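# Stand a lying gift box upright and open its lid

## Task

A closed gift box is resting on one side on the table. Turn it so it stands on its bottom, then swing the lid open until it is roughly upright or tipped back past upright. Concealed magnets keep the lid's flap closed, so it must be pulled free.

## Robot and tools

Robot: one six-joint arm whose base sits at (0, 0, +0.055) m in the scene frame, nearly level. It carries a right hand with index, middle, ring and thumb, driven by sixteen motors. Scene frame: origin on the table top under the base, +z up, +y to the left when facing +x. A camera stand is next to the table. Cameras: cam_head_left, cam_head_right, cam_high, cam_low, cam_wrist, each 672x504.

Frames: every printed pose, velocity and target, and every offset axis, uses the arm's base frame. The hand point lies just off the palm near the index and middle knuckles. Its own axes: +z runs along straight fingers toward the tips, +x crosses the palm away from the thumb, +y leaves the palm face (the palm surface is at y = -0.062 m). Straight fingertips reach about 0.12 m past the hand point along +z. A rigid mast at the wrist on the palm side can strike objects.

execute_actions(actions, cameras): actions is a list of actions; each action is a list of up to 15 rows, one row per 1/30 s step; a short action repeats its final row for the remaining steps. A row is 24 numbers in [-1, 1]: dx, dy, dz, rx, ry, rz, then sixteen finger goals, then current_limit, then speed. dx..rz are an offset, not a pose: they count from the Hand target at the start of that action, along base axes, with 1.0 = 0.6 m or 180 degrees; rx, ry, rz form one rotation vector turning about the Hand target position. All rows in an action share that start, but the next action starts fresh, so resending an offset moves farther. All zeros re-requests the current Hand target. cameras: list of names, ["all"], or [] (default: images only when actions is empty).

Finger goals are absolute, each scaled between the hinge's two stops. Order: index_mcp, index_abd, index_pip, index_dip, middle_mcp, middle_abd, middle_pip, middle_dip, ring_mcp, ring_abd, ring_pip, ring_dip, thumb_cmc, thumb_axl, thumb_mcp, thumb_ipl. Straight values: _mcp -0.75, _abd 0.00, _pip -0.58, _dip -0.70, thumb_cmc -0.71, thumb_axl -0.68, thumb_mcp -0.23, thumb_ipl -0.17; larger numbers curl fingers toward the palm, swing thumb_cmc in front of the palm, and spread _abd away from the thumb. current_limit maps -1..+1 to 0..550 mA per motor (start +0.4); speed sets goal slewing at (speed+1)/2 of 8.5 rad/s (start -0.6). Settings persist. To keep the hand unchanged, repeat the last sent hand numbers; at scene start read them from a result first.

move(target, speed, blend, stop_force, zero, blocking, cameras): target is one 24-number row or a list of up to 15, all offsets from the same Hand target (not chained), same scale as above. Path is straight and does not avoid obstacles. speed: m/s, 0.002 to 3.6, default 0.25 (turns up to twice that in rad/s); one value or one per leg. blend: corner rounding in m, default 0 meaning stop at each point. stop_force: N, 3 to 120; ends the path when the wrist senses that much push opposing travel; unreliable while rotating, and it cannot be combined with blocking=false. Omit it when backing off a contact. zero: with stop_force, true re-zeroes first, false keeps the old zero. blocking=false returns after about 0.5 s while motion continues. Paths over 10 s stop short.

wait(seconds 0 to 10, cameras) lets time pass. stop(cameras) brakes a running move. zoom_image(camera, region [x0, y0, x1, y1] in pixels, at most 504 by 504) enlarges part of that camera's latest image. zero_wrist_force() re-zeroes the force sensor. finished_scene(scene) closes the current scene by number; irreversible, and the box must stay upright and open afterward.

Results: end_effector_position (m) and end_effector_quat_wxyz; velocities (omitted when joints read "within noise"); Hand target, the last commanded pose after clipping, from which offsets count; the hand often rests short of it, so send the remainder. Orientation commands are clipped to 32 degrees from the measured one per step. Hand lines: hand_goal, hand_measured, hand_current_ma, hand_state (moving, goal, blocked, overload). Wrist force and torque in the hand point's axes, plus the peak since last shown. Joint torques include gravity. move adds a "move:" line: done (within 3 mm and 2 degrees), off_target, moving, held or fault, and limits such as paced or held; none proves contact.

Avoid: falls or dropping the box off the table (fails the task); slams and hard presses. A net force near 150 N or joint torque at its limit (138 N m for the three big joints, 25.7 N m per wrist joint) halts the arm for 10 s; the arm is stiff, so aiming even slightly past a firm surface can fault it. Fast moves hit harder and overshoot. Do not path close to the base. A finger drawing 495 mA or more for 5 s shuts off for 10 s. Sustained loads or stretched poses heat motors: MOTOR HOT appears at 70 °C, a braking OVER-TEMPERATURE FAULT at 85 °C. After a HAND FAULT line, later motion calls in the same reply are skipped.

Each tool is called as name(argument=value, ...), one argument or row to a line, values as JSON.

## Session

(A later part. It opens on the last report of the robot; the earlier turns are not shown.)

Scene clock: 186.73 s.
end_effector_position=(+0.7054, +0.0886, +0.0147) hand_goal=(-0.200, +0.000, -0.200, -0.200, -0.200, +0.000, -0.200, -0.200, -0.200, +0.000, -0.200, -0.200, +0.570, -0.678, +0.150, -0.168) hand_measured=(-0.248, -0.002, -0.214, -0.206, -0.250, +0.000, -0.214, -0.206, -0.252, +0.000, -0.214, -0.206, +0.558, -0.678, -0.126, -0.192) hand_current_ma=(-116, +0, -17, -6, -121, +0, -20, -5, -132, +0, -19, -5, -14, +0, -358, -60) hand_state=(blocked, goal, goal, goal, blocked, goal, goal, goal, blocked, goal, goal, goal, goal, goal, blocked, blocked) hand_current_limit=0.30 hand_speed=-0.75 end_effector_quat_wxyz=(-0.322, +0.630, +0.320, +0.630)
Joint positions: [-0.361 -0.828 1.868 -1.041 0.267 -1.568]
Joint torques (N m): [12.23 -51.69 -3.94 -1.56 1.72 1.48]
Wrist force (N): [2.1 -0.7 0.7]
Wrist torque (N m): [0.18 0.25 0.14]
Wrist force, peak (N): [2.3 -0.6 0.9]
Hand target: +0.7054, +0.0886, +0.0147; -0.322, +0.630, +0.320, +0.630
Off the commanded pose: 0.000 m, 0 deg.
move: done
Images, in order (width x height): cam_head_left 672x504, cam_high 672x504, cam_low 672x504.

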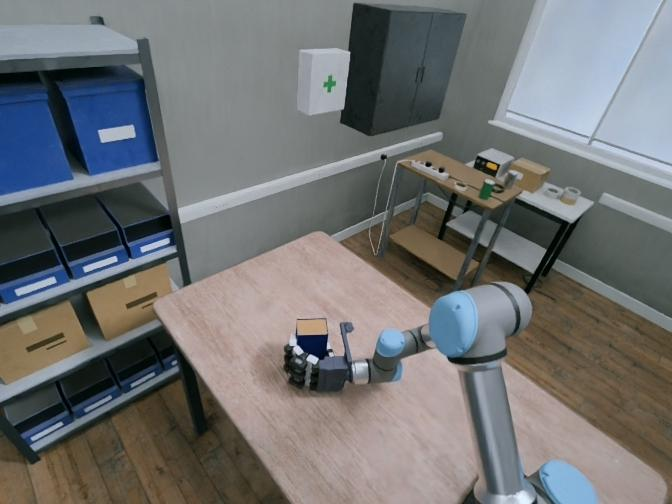

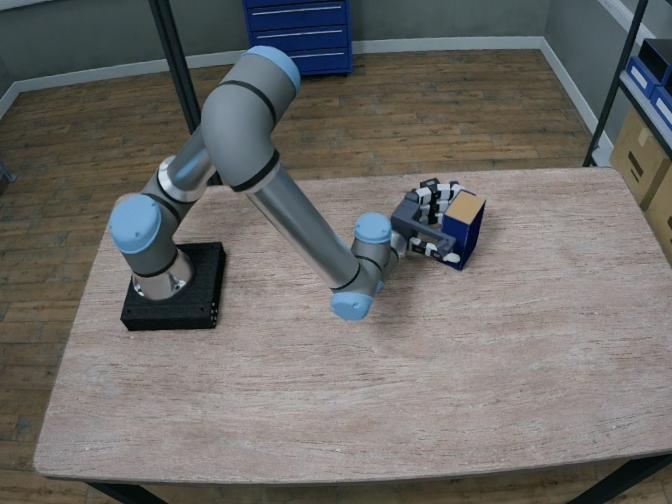

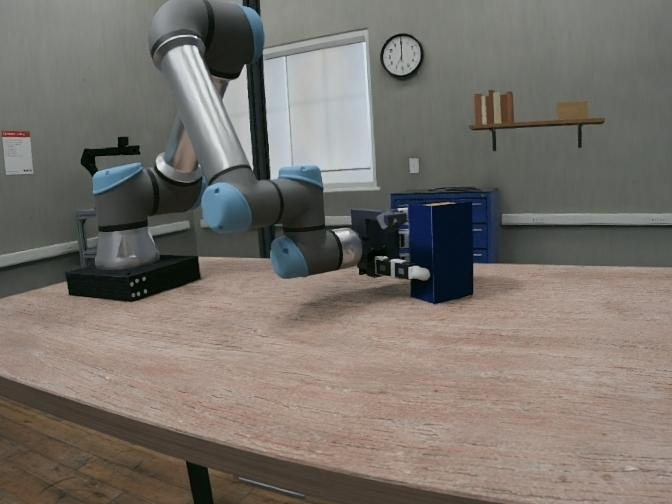

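move(
  target=[0,0,0.13,0,0,0,-0.2,0,-0.2,-0.2,-0.2,0,-0.2,-0.2,-0.2,0,-0.2,-0.2,0.571,-0.678,0.15,-0.168,0.3,-0.75],
  speed=0.12,
  cameras=["cam_high","cam_low"],
)

Scene clock: 192.17 s.
end_effector_position=(+0.7054, +0.0887, +0.0927) hand_goal=(-0.200, +0.000, -0.200, -0.200, -0.200, +0.000, -0.200, -0.200, -0.200, +0.000, -0.200, -0.200, +0.570, -0.678, +0.150, -0.168) hand_measured=(-0.248, -0.002, -0.216, -0.208, -0.236, +0.000, -0.214, -0.206, -0.226, +0.000, -0.214, -0.206, +0.530, -0.682, -0.126, -0.192) hand_current_ma=(-113, +0, -22, -7, -79, +0, -20, -5, -46, +0, -19, -5, -82, -3, -358, -63) hand_state=(blocked, goal, goal, goal, blocked, goal, goal, goal, blocked, goal, goal, goal, blocked, goal, blocked, blocked) hand_current_limit=0.30 hand_speed=-0.75 end_effector_quat_wxyz=(-0.322, +0.630, +0.320, +0.630)
Joint positions: [-0.361 -0.985 1.862 -0.877 0.267 -1.568]
Joint torques (N m): [-13.51 -51.77 -24.6 0.86 -2.12 -2.36]
Wrist force (N): [-0.2 -0.5 0.3]
Wrist torque (N m): [0.14 0.38 0.26]
Wrist force, peak (N): [2.3 -0.7 1.2]
Hand target: +0.7054, +0.0886, +0.0927; -0.322, +0.630, +0.320, +0.630
Off the commanded pose: 0.000 m, 0 deg.
move: done
Images, in order (width x height): cam_high 672x504, cam_low 672x504.

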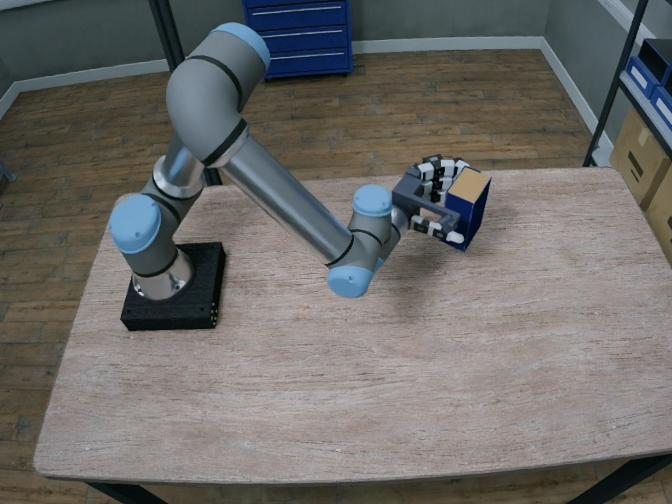

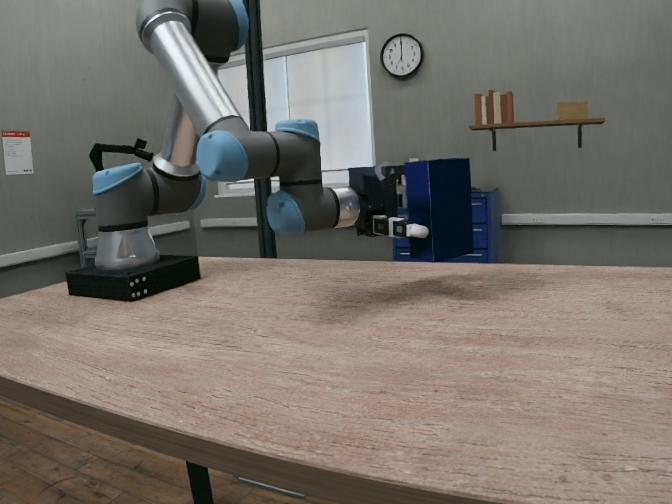

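move(
  target=[-0.1,0.07,0.02,0.295,0.405,0,-0.2,0,-0.2,-0.2,-0.2,0,-0.2,-0.2,-0.2,0,-0.2,-0.2,0.571,-0.678,0.15,-0.168,0.3,-0.75],
  speed=0.35,
  cameras=["cam_high","cam_low","cam_head_left"],
)

zoom_image(
  camera="cam_low",
  region=[300, 130, 500, 310],
)

zoom_image(
  camera="cam_high",
  region=[340, 130, 500, 270],
)

Scene clock: 197.63 s.
end_effector_position=(+0.6454, +0.1306, +0.1047) hand_goal=(-0.200, +0.000, -0.200, -0.200, -0.200, +0.000, -0.200, -0.200, -0.200, +0.000, -0.200, -0.200, +0.570, -0.678, +0.150, -0.168) hand_measured=(-0.244, +0.002, -0.216, -0.208, -0.232, +0.002, -0.214, -0.206, -0.218, +0.002, -0.214, -0.206, +0.530, -0.682, -0.126, -0.196) hand_current_ma=(-102, +1, -22, -8, -63, +2, -20, -6, -30, +1, -19, -5, -86, -4, -357, -76) hand_state=(blocked, goal, goal, goal, blocked, goal, goal, goal, goal, goal, goal, goal, blocked, goal, blocked, blocked) hand_current_limit=0.30 hand_speed=-0.75 end_effector_quat_wxyz=(+0.673, -0.671, +0.221, -0.217)
Joint positions: [-0.382 -1.057 1.728 -0.673 0.248 0.008]
Joint torques (N m): [-12.57 -52.74 -8.85 -2.15 -2.01 1.79]
Wrist force (N): [-1.7 0.4 1.8]
Wrist torque (N m): [0.28 0.28 0.23]
Wrist force, peak (N): [-1.7 0.7 2.1]
Hand target: +0.6454, +0.1306, +0.1047; +0.673, -0.671, +0.221, -0.217
Off the commanded pose: 0.000 m, 0 deg.
move: done
Images, in order (width x height): cam_head_left 672x504, cam_high 672x504, cam_low 672x504.

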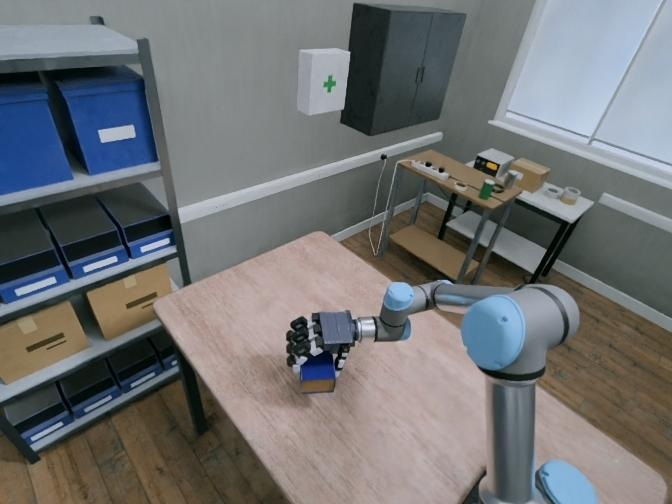

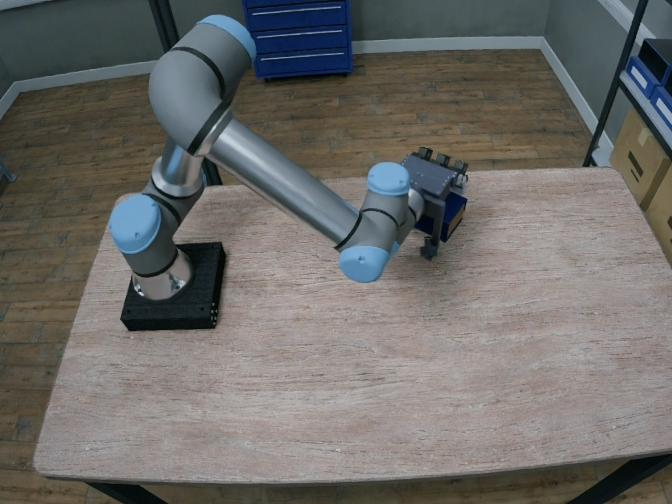

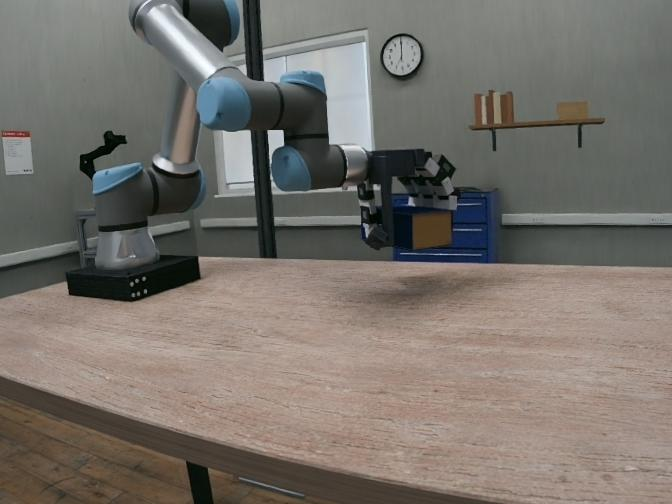

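Scaled by 2.520 from the camera's 672x504 image, which has a finer 960x720 frame.

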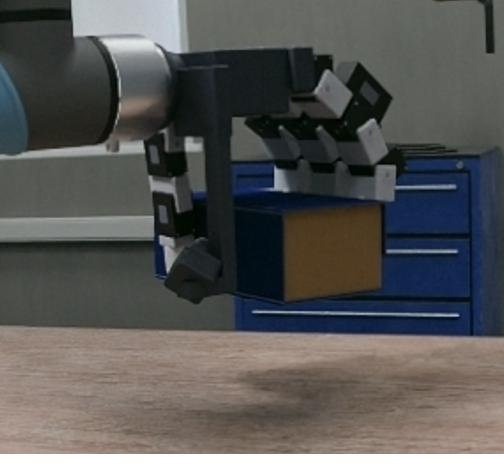

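Scaled by 3.150 from the camera's 672x504 image, which has a finer 960x720 frame.

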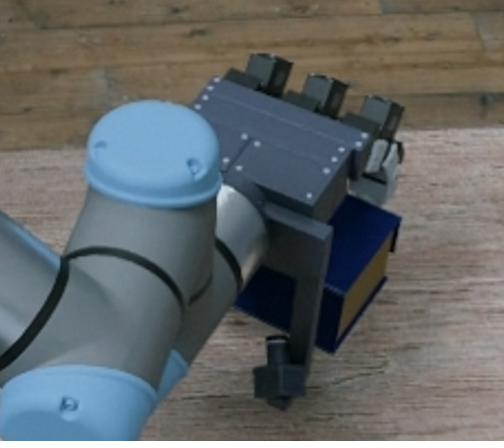

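move(
  target=[0,0,-0.11,0,0,0,-0.2,0,-0.2,-0.2,-0.2,0,-0.2,-0.2,-0.2,0,-0.2,-0.2,0.571,-0.678,0.15,-0.168,0.3,-0.75],
  speed=0.12,
)

move(
  target=[0,0,-0.045,0,0,0,-0.2,0,-0.2,-0.2,-0.2,0,-0.2,-0.2,-0.2,0,-0.2,-0.2,0.571,-0.678,0.15,-0.168,0.3,-0.75],
  speed=0.025,
  stop_force=3.5,
  cameras=["cam_high","cam_low"],
)

zoom_image(
  camera="cam_low",
  region=[300, 150, 500, 330],
)

Scene clock: 202.67 s.
end_effector_position=(+0.6454, +0.1307, +0.0387) hand_goal=(-0.200, +0.000, -0.200, -0.200, -0.200, +0.000, -0.200, -0.200, -0.200, +0.000, -0.200, -0.200, +0.570, -0.678, +0.150, -0.168) hand_measured=(-0.244, +0.002, -0.216, -0.208, -0.232, +0.004, -0.214, -0.206, -0.218, +0.002, -0.214, -0.206, +0.530, -0.682, -0.126, -0.196) hand_current_ma=(-101, +1, -22, -8, -63, +2, -20, -6, -30, +1, -19, -5, -86, -4, -358, -77) hand_state=(blocked, goal, goal, goal, blocked, goal, goal, goal, goal, goal, goal, goal, blocked, goal, blocked, blocked) hand_current_limit=0.30 hand_speed=-0.75 end_effector_quat_wxyz=(+0.673, -0.671, +0.221, -0.217)
Joint positions: [-0.382 -0.951 1.766 -0.819 0.248 0.009]
Joint torques (N m): [-13.8 -28.91 -6.63 -1.95 0.4 1.8]
Wrist force (N): [-1.7 0.6 1.8]
Wrist torque (N m): [0.33 0.28 0.22]
Wrist force, peak (N): [-1.6 1.9 2.1]
Hand target: +0.6454, +0.1306, +0.0387; +0.673, -0.671, +0.221, -0.217
Off the commanded pose: 0.000 m, 0 deg.
move: done

Scene clock: 204.90 s.
end_effector_position=(+0.6454, +0.1306, +0.0136) hand_goal=(-0.200, +0.000, -0.200, -0.200, -0.200, +0.000, -0.200, -0.200, -0.200, +0.000, -0.200, -0.200, +0.570, -0.678, +0.150, -0.168) hand_measured=(-0.240, +0.004, -0.218, -0.210, -0.226, +0.004, -0.214, -0.206, -0.210, +0.002, -0.214, -0.206, +0.530, -0.682, -0.124, -0.196) hand_current_ma=(-91, +2, -24, -13, -50, +2, -20, -6, -14, +1, -19, -5, -83, -4, -358, -77) hand_state=(blocked, goal, goal, goal, blocked, goal, goal, goal, goal, goal, goal, goal, blocked, goal, blocked, blocked) hand_current_limit=0.30 hand_speed=-0.75 end_effector_quat_wxyz=(+0.673, -0.671, +0.221, -0.217)
Joint positions: [-0.382 -0.906 1.773 -0.87 0.248 0.009]
Joint torques (N m): [-8.47 -55.04 -23.46 1.19 0.93 -1.15]
Wrist force (N): [-1.3 0.8 1.8]
Wrist torque (N m): [0.29 0.21 0.27]
Wrist force, peak (N): [-1.6 -6.5 1.5]
Hand target: +0.6454, +0.1306, +0.0136; +0.673, -0.671, +0.221, -0.217 (not the last commanded pose)
Off the commanded pose: 0.002 m, 0 deg.
move: contact
Images, in order (width x height): cam_high 672x504, cam_low 672x504.

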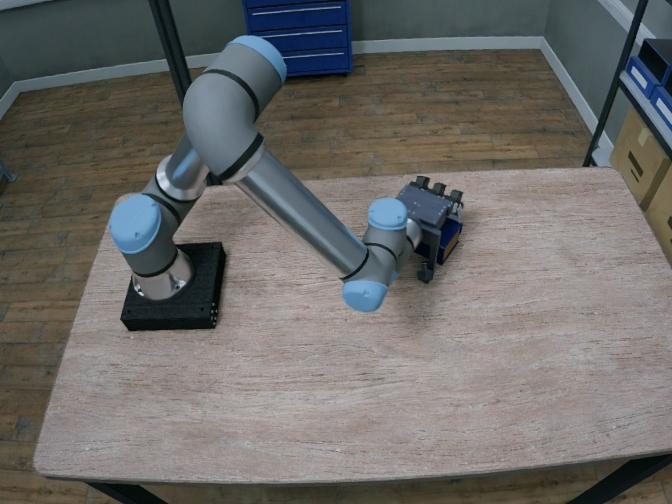

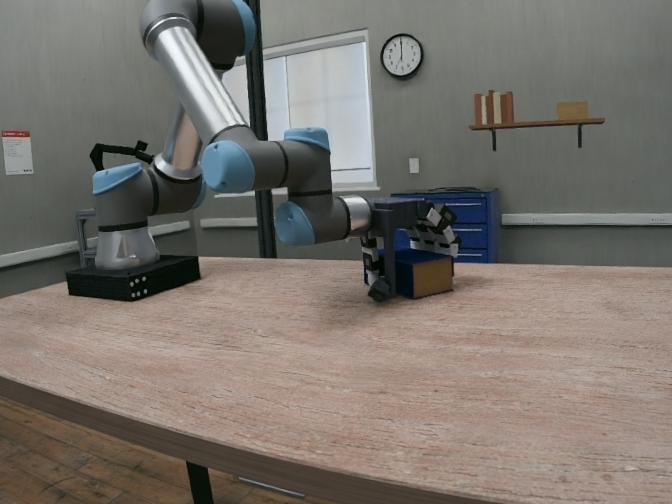

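Scaled by 2.520 from the camera's 672x504 image, which has a finer 960x720 frame.

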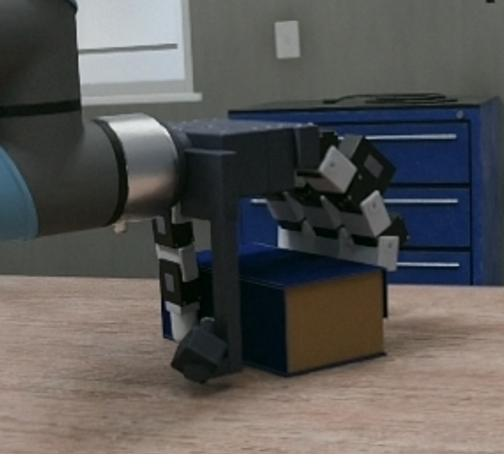

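move(
  target=[0,0,-0.001,0,0,0,-0.32,0,-0.25,-0.261,-0.32,0,-0.25,-0.261,-0.32,0,-0.25,-0.261,0.571,-0.678,-0.3,-0.168,0.3,-0.85],
  speed=0.05,
)

move(
  target=[
    [0,0,0.14,0,0,0,-0.4,0,-0.25,-0.261,-0.4,0,-0.25,-0.261,-0.4,0,-0.25,-0.261,0.571,-0.678,-0.35,-0.168,0.3,-0.6],
    [-0.12,-0.17,0.25,0,0,0,-0.4,0,-0.25,-0.261,-0.4,0,-0.25,-0.261,-0.4,0,-0.25,-0.261,0.571,-0.678,-0.35,-0.168,0.3,-0.6],
  ],
  speed=0.2,
  cameras=["all"],
)

zoom_image(
  camera="cam_low",
  region=[350, 200, 500, 320],
)

zoom_image(
  camera="cam_high",
  region=[360, 150, 520, 290],
)

zoom_image(
  camera="cam_head_left",
  region=[250, 320, 390, 440],
)

Scene clock: 228.70 s.
end_effector_position=(+0.6454, +0.1306, +0.0130) hand_goal=(-0.320, +0.000, -0.250, -0.262, -0.320, +0.000, -0.250, -0.262, -0.320, +0.000, -0.250, -0.262, +0.570, -0.678, -0.300, -0.168) hand_measured=(-0.304, +0.002, -0.246, -0.258, -0.302, +0.004, -0.246, -0.260, -0.302, +0.002, -0.244, -0.260, +0.568, -0.680, -0.298, -0.170) hand_current_ma=(+26, +2, +2, +2, +27, +2, +4, +2, +30, +1, +4, +2, -1, -2, +3, -2) hand_state=(goal, goal, goal, goal, goal, goal, goal, goal, goal, goal, goal, goal, goal, goal, goal, goal) hand_current_limit=0.30 hand_speed=-0.85 end_effector_quat_wxyz=(+0.673, -0.671, +0.221, -0.217)
Joint positions: [-0.382 -0.905 1.773 -0.872 0.248 0.009]
Joint torques (N m): [4.25 -29.28 -8.73 -2.04 1.09 -1.34]
Wrist force (N): [-1.4 -0.3 1.7]
Wrist torque (N m): [0.28 0.22 0.25]
Wrist force, peak (N): [-1.7 1.1 2.1]
Hand target: +0.6454, +0.1306, +0.0130; +0.673, -0.671, +0.221, -0.217
Off the commanded pose: 0.000 m, 0 deg.
move: done

Scene clock: 230.80 s.
end_effector_position=(+0.5734, +0.0287, +0.1630) hand_goal=(-0.400, +0.000, -0.250, -0.262, -0.400, +0.000, -0.250, -0.262, -0.400, +0.000, -0.250, -0.262, +0.570, -0.678, -0.350, -0.168) hand_measured=(-0.384, +0.002, -0.246, -0.258, -0.384, +0.002, -0.246, -0.260, -0.382, +0.002, -0.244, -0.260, +0.568, -0.680, -0.348, -0.170) hand_current_ma=(+25, +1, +2, +2, +25, +2, +4, +2, +29, +1, +4, +2, -1, -2, +3, -2) hand_state=(goal, goal, goal, goal, goal, goal, goal, goal, goal, goal, goal, goal, goal, goal, goal, goal) hand_current_limit=0.30 hand_speed=-0.60 end_effector_quat_wxyz=(+0.673, -0.672, +0.221, -0.217)
Joint positions: [-0.634 -1.237 1.821 -0.611 -0.004 0.032]
Joint torques (N m): [-13.37 -44.05 -11.82 1.59 -1.96 -1.44]
Wrist force (N): [-1.5 -0.7 1.7]
Wrist torque (N m): [0.24 0.24 0.25]
Wrist force, peak (N): [-1.7 -2.5 2.0]
Hand target: +0.5734, +0.0286, +0.1630; +0.673, -0.671, +0.221, -0.217
Off the commanded pose: 0.000 m, 0 deg.
move: done

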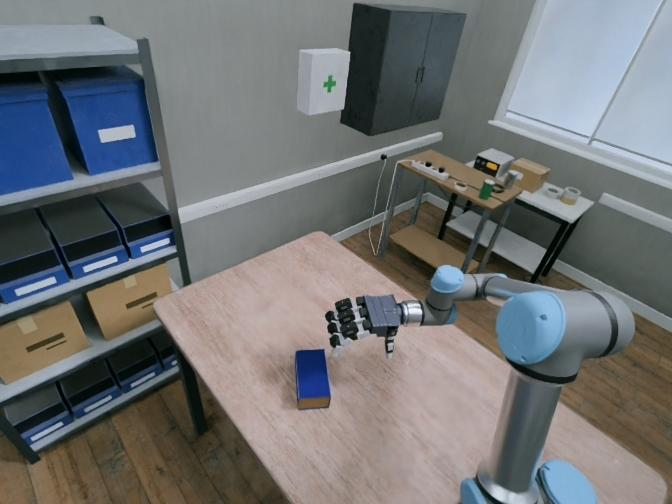

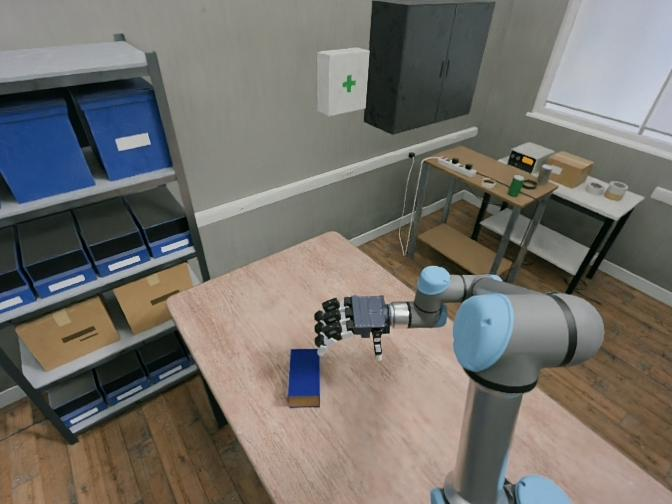

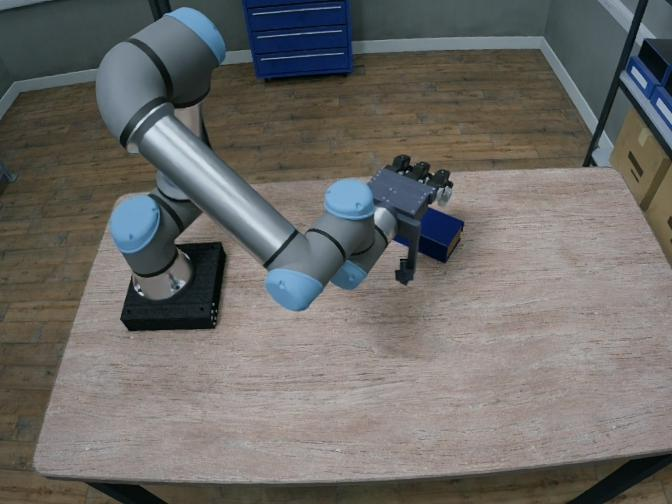

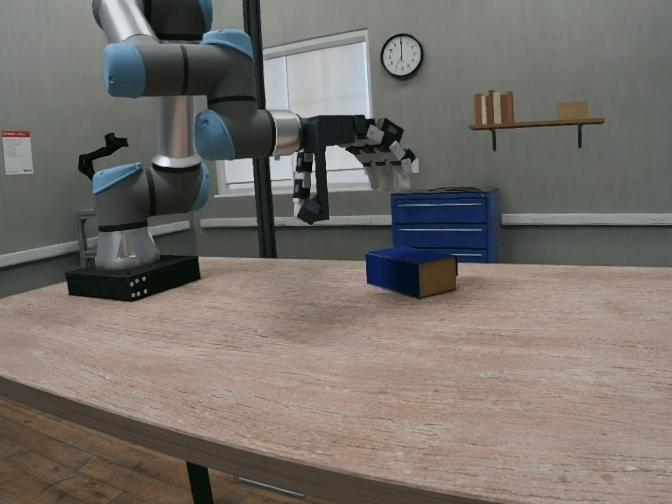

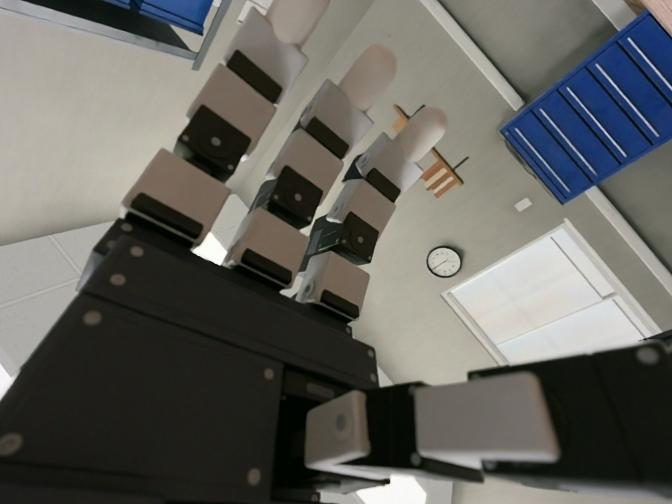

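Scaled by 3.360 from the camera's 672x504 image, which has a finer 960x720 frame.

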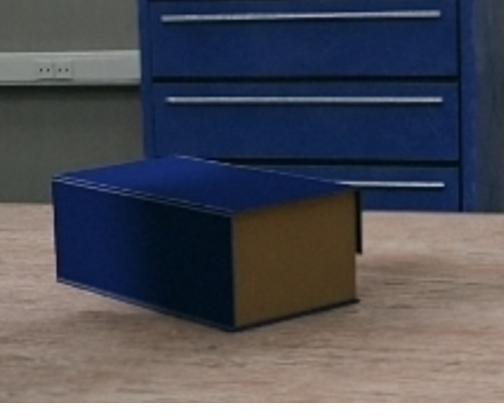

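Scaled by 3.150 from the camera's 672x504 image, which has a finer 960x720 frame.

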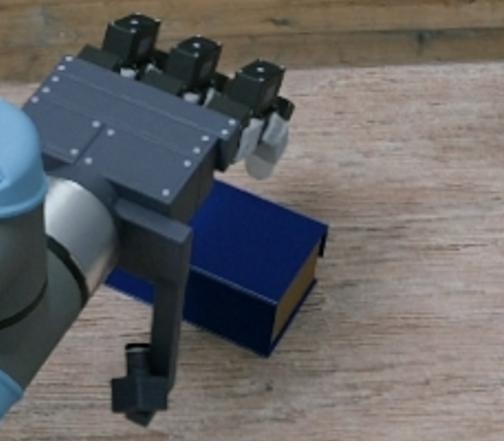

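Scaled by 3.600 from the camera's 672x504 image, which has a finer 960x720 frame.

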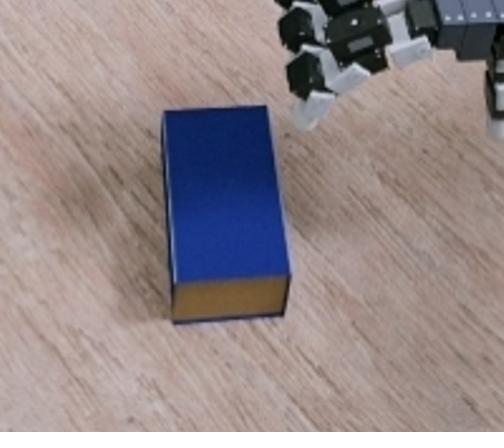

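move(
  target=[0.164,0.2305,-0.072,-0.09,0.0655,0,-0.068,0,-0.285,-0.551,-0.068,0,-0.285,-0.551,-0.068,0,-0.285,-0.551,0.571,-0.678,-0.35,-0.168,0.3,-0.4],
  speed=0.25,
)

move(
  target=[0,0,-0.184,0,0,0,-0.068,0,-0.285,-0.551,-0.068,0,-0.285,-0.551,-0.068,0,-0.285,-0.551,0.571,-0.678,-0.35,-0.168,0.3,-0.4],
  speed=0.06,
  stop_force=3.5,
  cameras=["cam_high","cam_low","cam_head_left"],
)

zoom_image(
  camera="cam_low",
  region=[350, 200, 500, 320],
)

zoom_image(
  camera="cam_high",
  region=[360, 150, 520, 290],
)

zoom_image(
  camera="cam_head_left",
  region=[250, 320, 390, 440],
)

Scene clock: 268.77 s.
end_effector_position=(+0.6718, +0.1669, +0.1198) hand_goal=(-0.068, +0.000, -0.286, -0.552, -0.068, +0.000, -0.286, -0.552, -0.068, +0.000, -0.286, -0.552, +0.570, -0.678, -0.350, -0.168) hand_measured=(-0.064, +0.002, -0.282, -0.548, -0.064, +0.002, -0.282, -0.550, -0.064, +0.002, -0.282, -0.550, +0.568, -0.680, -0.348, -0.170) hand_current_ma=(+3, +1, +2, +2, +3, +2, +2, +2, +4, +1, +3, +2, -1, -2, +2, -1) hand_state=(goal, goal, goal, goal, goal, goal, goal, goal, goal, goal, goal, goal, goal, goal, goal, goal) hand_current_limit=0.30 hand_speed=-0.40 end_effector_quat_wxyz=(-0.546, +0.778, -0.256, +0.176)
Joint positions: [-0.228 -0.891 1.261 0.378 0.526 -0.672]
Joint torques (N m): [14.92 -34.09 -27.72 2.74 1.14 -1.91]
Wrist force (N): [-1.7 -1.2 1.2]
Wrist torque (N m): [0.26 0.17 0.28]
Wrist force, peak (N): [-1.8 -1.0 3.0]
Hand target: +0.6718, +0.1669, +0.1198; -0.546, +0.778, -0.256, +0.176
Off the commanded pose: 0.000 m, 0 deg.
move: done

Scene clock: 271.67 s.
end_effector_position=(+0.6717, +0.1670, +0.0156) hand_goal=(-0.068, +0.000, -0.286, -0.552, -0.068, +0.000, -0.286, -0.552, -0.068, +0.000, -0.286, -0.552, +0.570, -0.678, -0.350, -0.168) hand_measured=(-0.064, +0.002, -0.284, -0.548, -0.064, +0.002, -0.282, -0.550, -0.064, +0.002, -0.282, -0.550, +0.568, -0.680, -0.352, -0.170) hand_current_ma=(+3, +1, +2, +2, +3, +2, +2, +2, +4, +1, +2, +2, -1, -2, -2, -3) hand_state=(goal, goal, goal, goal, goal, goal, goal, goal, goal, goal, goal, goal, goal, goal, goal, goal) hand_current_limit=0.30 hand_speed=-0.40 end_effector_quat_wxyz=(-0.546, +0.778, -0.256, +0.176)
Joint positions: [-0.228 -0.775 1.35 0.175 0.526 -0.672]
Joint torques (N m): [-4.94 -61.82 -27.33 2.73 -1.38 -1.16]
Wrist force (N): [-1.6 -0.8 1.1]
Wrist torque (N m): [0.30 0.14 0.28]
Wrist force, peak (N): [-1.6 -4.6 -1.0]
Hand target: +0.6717, +0.1670, +0.0156; -0.546, +0.778, -0.256, +0.176 (not the last commanded pose)
Off the commanded pose: 0.006 m, 0 deg.
move: contact
Images, in order (width x height): cam_head_left 672x504, cam_high 672x504, cam_low 672x504.

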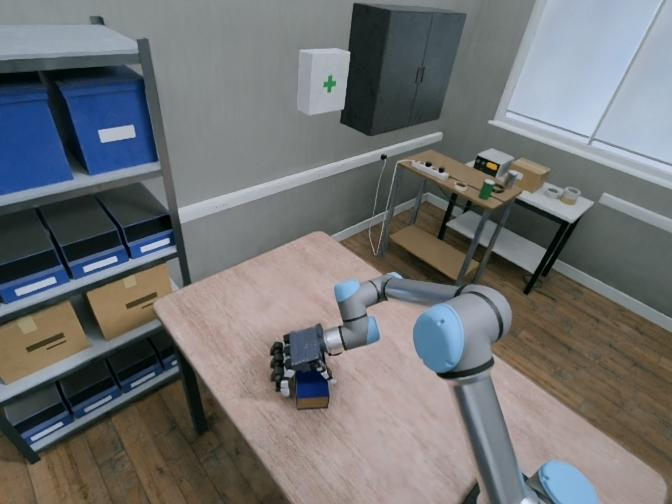

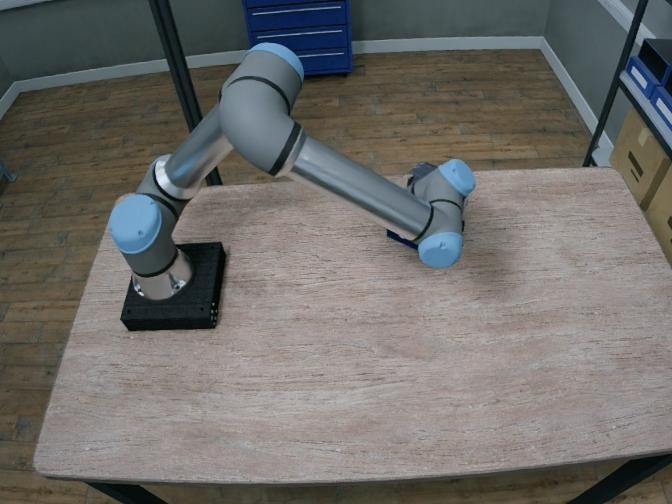

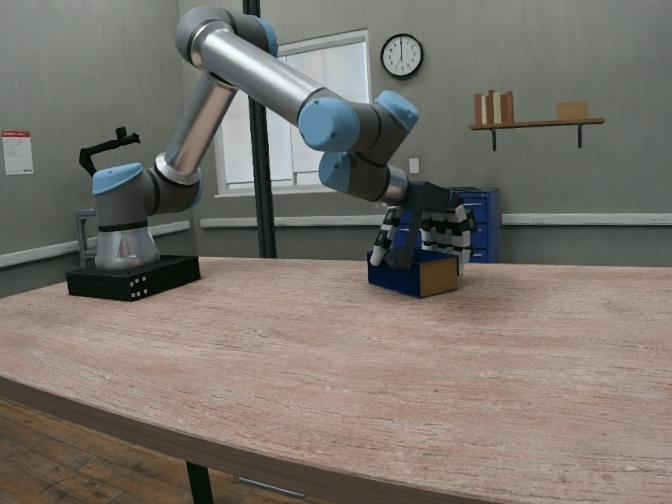

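Scaled by 3.360 from the camera's 672x504 image, which has a finer 960x720 frame.

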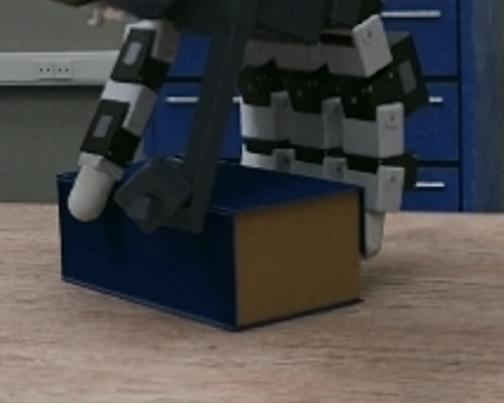

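Scaled by 3.150 from the camera's 672x504 image, which has a finer 960x720 frame.

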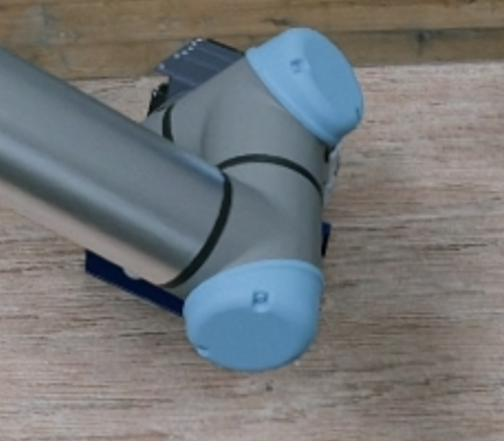

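Scaled by 3.600 from the camera's 672x504 image, which has a finer 960x720 frame.

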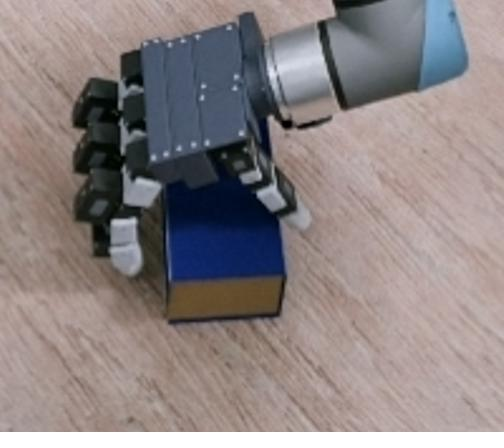

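move(
  target=[
    [0,0,0.05,0,0,0,-0.068,0,-0.285,-0.551,-0.068,0,-0.285,-0.551,-0.068,0,-0.285,-0.551,0.571,-0.678,-0.35,-0.168,0.3,-0.4],
    [-0.0175,-0.024,0.05,0,0,0,-0.068,0,-0.285,-0.551,-0.068,0,-0.285,-0.551,-0.068,0,-0.285,-0.551,0.571,-0.678,-0.35,-0.168,0.3,-0.4],
  ],
  speed=0.1,
)

move(
  target=[0,0,-0.064,0,0,0,-0.068,0,-0.285,-0.551,-0.068,0,-0.285,-0.551,-0.068,0,-0.285,-0.551,0.571,-0.678,-0.35,-0.168,0.3,-0.4],
  speed=0.05,
  stop_force=3.5,
  cameras=["cam_high","cam_low","cam_head_left"],
)

zoom_image(
  camera="cam_low",
  region=[350, 200, 500, 320],
)

zoom_image(
  camera="cam_head_left",
  region=[250, 320, 390, 440],
)

Scene clock: 279.30 s.
end_effector_position=(+0.6612, +0.1526, +0.0456) hand_goal=(-0.068, +0.000, -0.286, -0.552, -0.068, +0.000, -0.286, -0.552, -0.068, +0.000, -0.286, -0.552, +0.570, -0.678, -0.350, -0.168) hand_measured=(-0.064, +0.002, -0.284, -0.548, -0.064, +0.002, -0.284, -0.550, -0.064, +0.002, -0.282, -0.550, +0.568, -0.680, -0.350, -0.170) hand_current_ma=(+3, +1, +2, +2, +3, +2, +2, +2, +4, +1, +2, +2, -1, -2, +0, -1) hand_state=(goal, goal, goal, goal, goal, goal, goal, goal, goal, goal, goal, goal, goal, goal, goal, goal) hand_current_limit=0.30 hand_speed=-0.40 end_effector_quat_wxyz=(-0.546, +0.778, -0.256, +0.176)
Joint positions: [-0.257 -0.827 1.364 0.248 0.505 -0.714]
Joint torques (N m): [-13.07 -59.68 -8.83 2.87 -3.4 -2.11]
Wrist force (N): [-1.2 -1.1 1.4]
Wrist torque (N m): [0.28 0.09 0.31]
Wrist force, peak (N): [-1.7 -1.7 1.8]
Hand target: +0.6612, +0.1526, +0.0456; -0.546, +0.778, -0.256, +0.176
Off the commanded pose: 0.000 m, 0 deg.
move: done

Scene clock: 281.00 s.
end_effector_position=(+0.6612, +0.1525, +0.0072) hand_goal=(-0.068, +0.000, -0.286, -0.552, -0.068, +0.000, -0.286, -0.552, -0.068, +0.000, -0.286, -0.552, +0.570, -0.678, -0.350, -0.168) hand_measured=(-0.064, +0.002, -0.284, -0.548, -0.064, +0.002, -0.284, -0.550, -0.064, +0.002, -0.282, -0.550, +0.568, -0.680, -0.350, -0.170) hand_current_ma=(+3, +1, +2, +2, +3, +2, +2, +2, +4, +1, +2, +2, -1, -2, +0, -1) hand_state=(goal, goal, goal, goal, goal, goal, goal, goal, goal, goal, goal, goal, goal, goal, goal, goal) hand_current_limit=0.30 hand_speed=-0.40 end_effector_quat_wxyz=(-0.546, +0.778, -0.256, +0.176)
Joint positions: [-0.257 -0.777 1.386 0.176 0.505 -0.714]
Joint torques (N m): [-4.6 -35.6 -8.35 -0.28 -1.5 1.28]
Wrist force (N): [-1.2 -1.2 0.9]
Wrist torque (N m): [0.28 0.11 0.30]
Wrist force, peak (N): [-1.6 -1.8 0.8]
Hand target: +0.6612, +0.1526, +0.0072; -0.546, +0.778, -0.256, +0.176
Off the commanded pose: 0.000 m, 0 deg.
move: done
Images, in order (width x height): cam_head_left 672x504, cam_high 672x504, cam_low 672x504.

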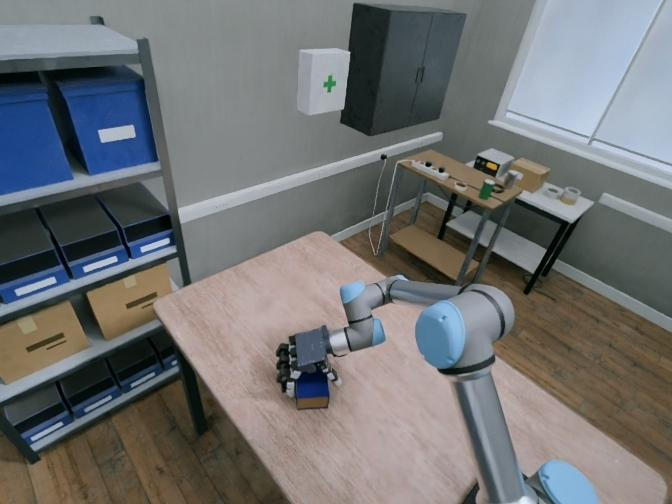

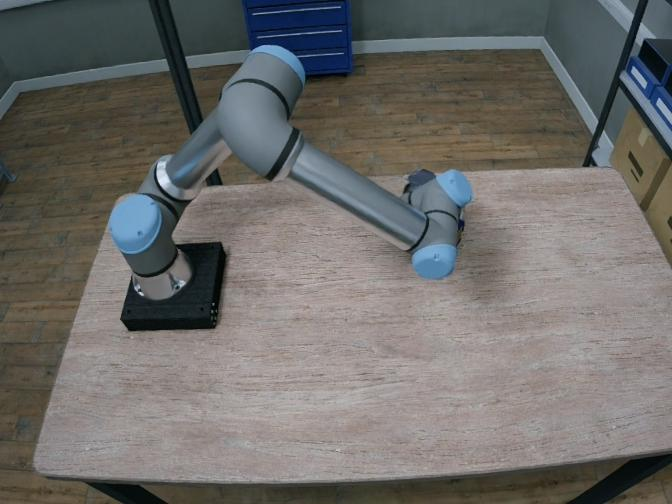

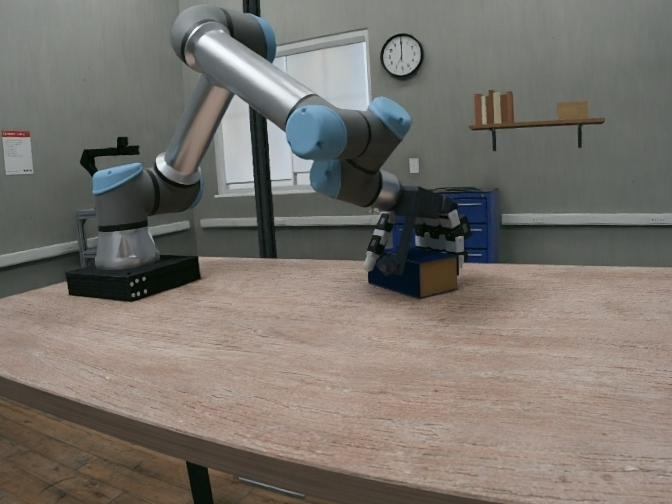

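Scaled by 3.360 from the camera's 672x504 image, which has a finer 960x720 frame.

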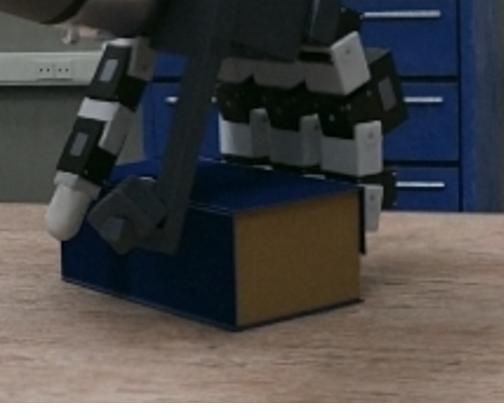

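Scaled by 3.600 from the camera's 672x504 image, which has a finer 960x720 frame.

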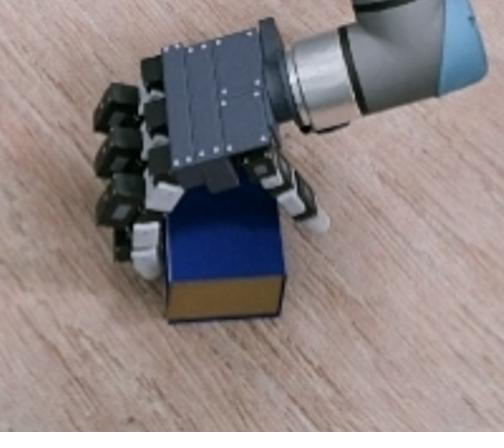

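move(
  target=[-0.022,-0.0305,0,0,0,0,-0.068,0,-0.285,-0.551,-0.068,0,-0.285,-0.551,-0.068,0,-0.285,-0.551,0.571,-0.678,-0.35,-0.168,0.3,-0.4],
  speed=0.03,
  stop_force=3,
  cameras=["cam_low","cam_head_left","cam_wrist"],
)

zoom_image(
  camera="cam_low",
  region=[370, 220, 490, 310],
)

zoom_image(
  camera="cam_head_left",
  region=[260, 330, 360, 430],
)

Scene clock: 292.53 s.
end_effector_position=(+0.6480, +0.1343, +0.0072) hand_goal=(-0.068, +0.000, -0.286, -0.552, -0.068, +0.000, -0.286, -0.552, -0.068, +0.000, -0.286, -0.552, +0.570, -0.678, -0.350, -0.168) hand_measured=(-0.066, +0.002, -0.286, -0.550, -0.064, +0.002, -0.284, -0.550, -0.064, +0.002, -0.284, -0.550, +0.568, -0.680, -0.350, -0.170) hand_current_ma=(+1, +1, +0, +1, +3, +2, +1, +1, +4, +1, +2, +2, -1, -2, +0, -1) hand_state=(goal, goal, goal, goal, goal, goal, goal, goal, goal, goal, goal, goal, goal, goal, goal, goal) hand_current_limit=0.30 hand_speed=-0.40 end_effector_quat_wxyz=(-0.546, +0.778, -0.256, +0.176)
Joint positions: [-0.296 -0.789 1.422 0.205 0.478 -0.773]
Joint torques (N m): [-12.7 -59.23 -7.38 2.98 -3.35 -2.08]
Wrist force (N): [-1.4 -1.2 1.8]
Wrist torque (N m): [0.28 0.15 0.27]
Wrist force, peak (N): [-1.5 -1.6 1.6]
Hand target: +0.6480, +0.1343, +0.0072; -0.546, +0.778, -0.256, +0.176
Off the commanded pose: 0.000 m, 0 deg.
move: done
Images, in order (width x height): cam_head_left 672x504, cam_low 672x504, cam_wrist 672x504.

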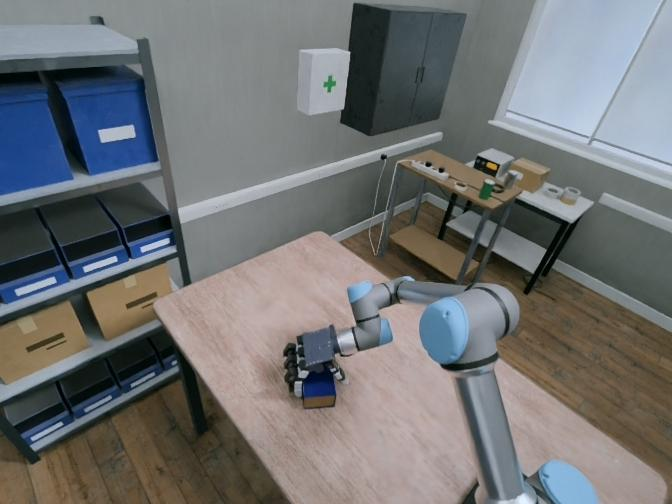

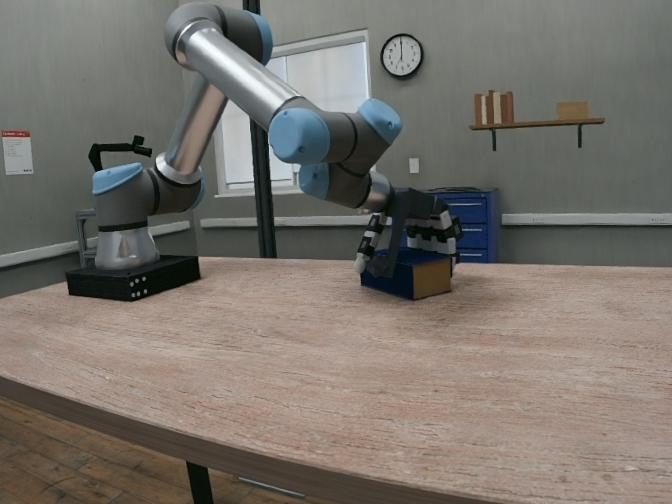

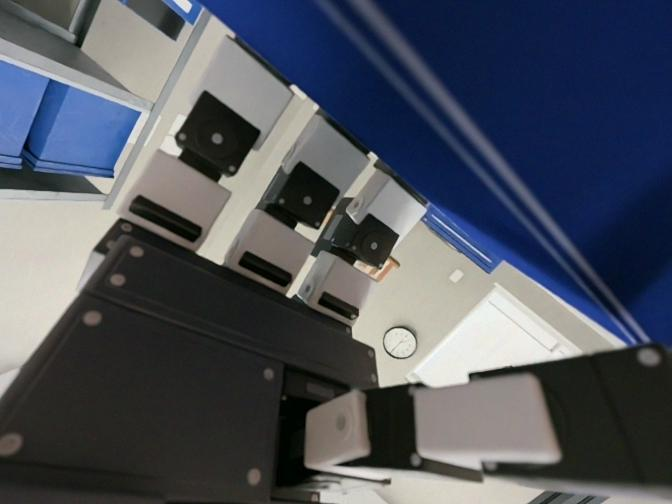

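Scaled by 4.200 from the camera's 672x504 image, which has a finer 960x720 frame.

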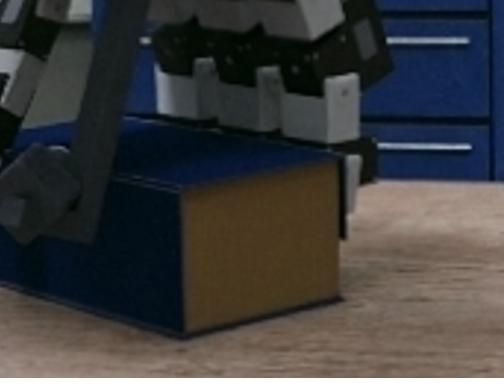

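Scaled by 5.040 from the camera's 672x504 image, which has a finer 960x720 frame.

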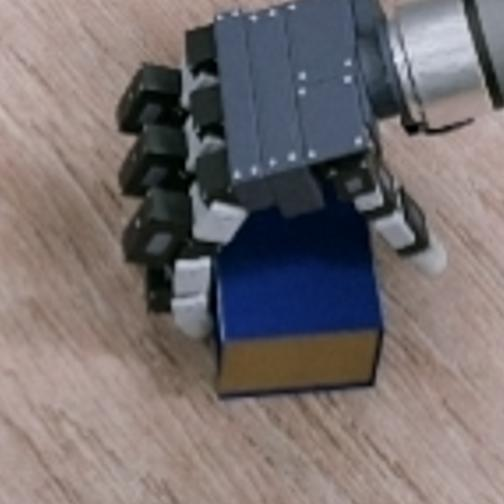

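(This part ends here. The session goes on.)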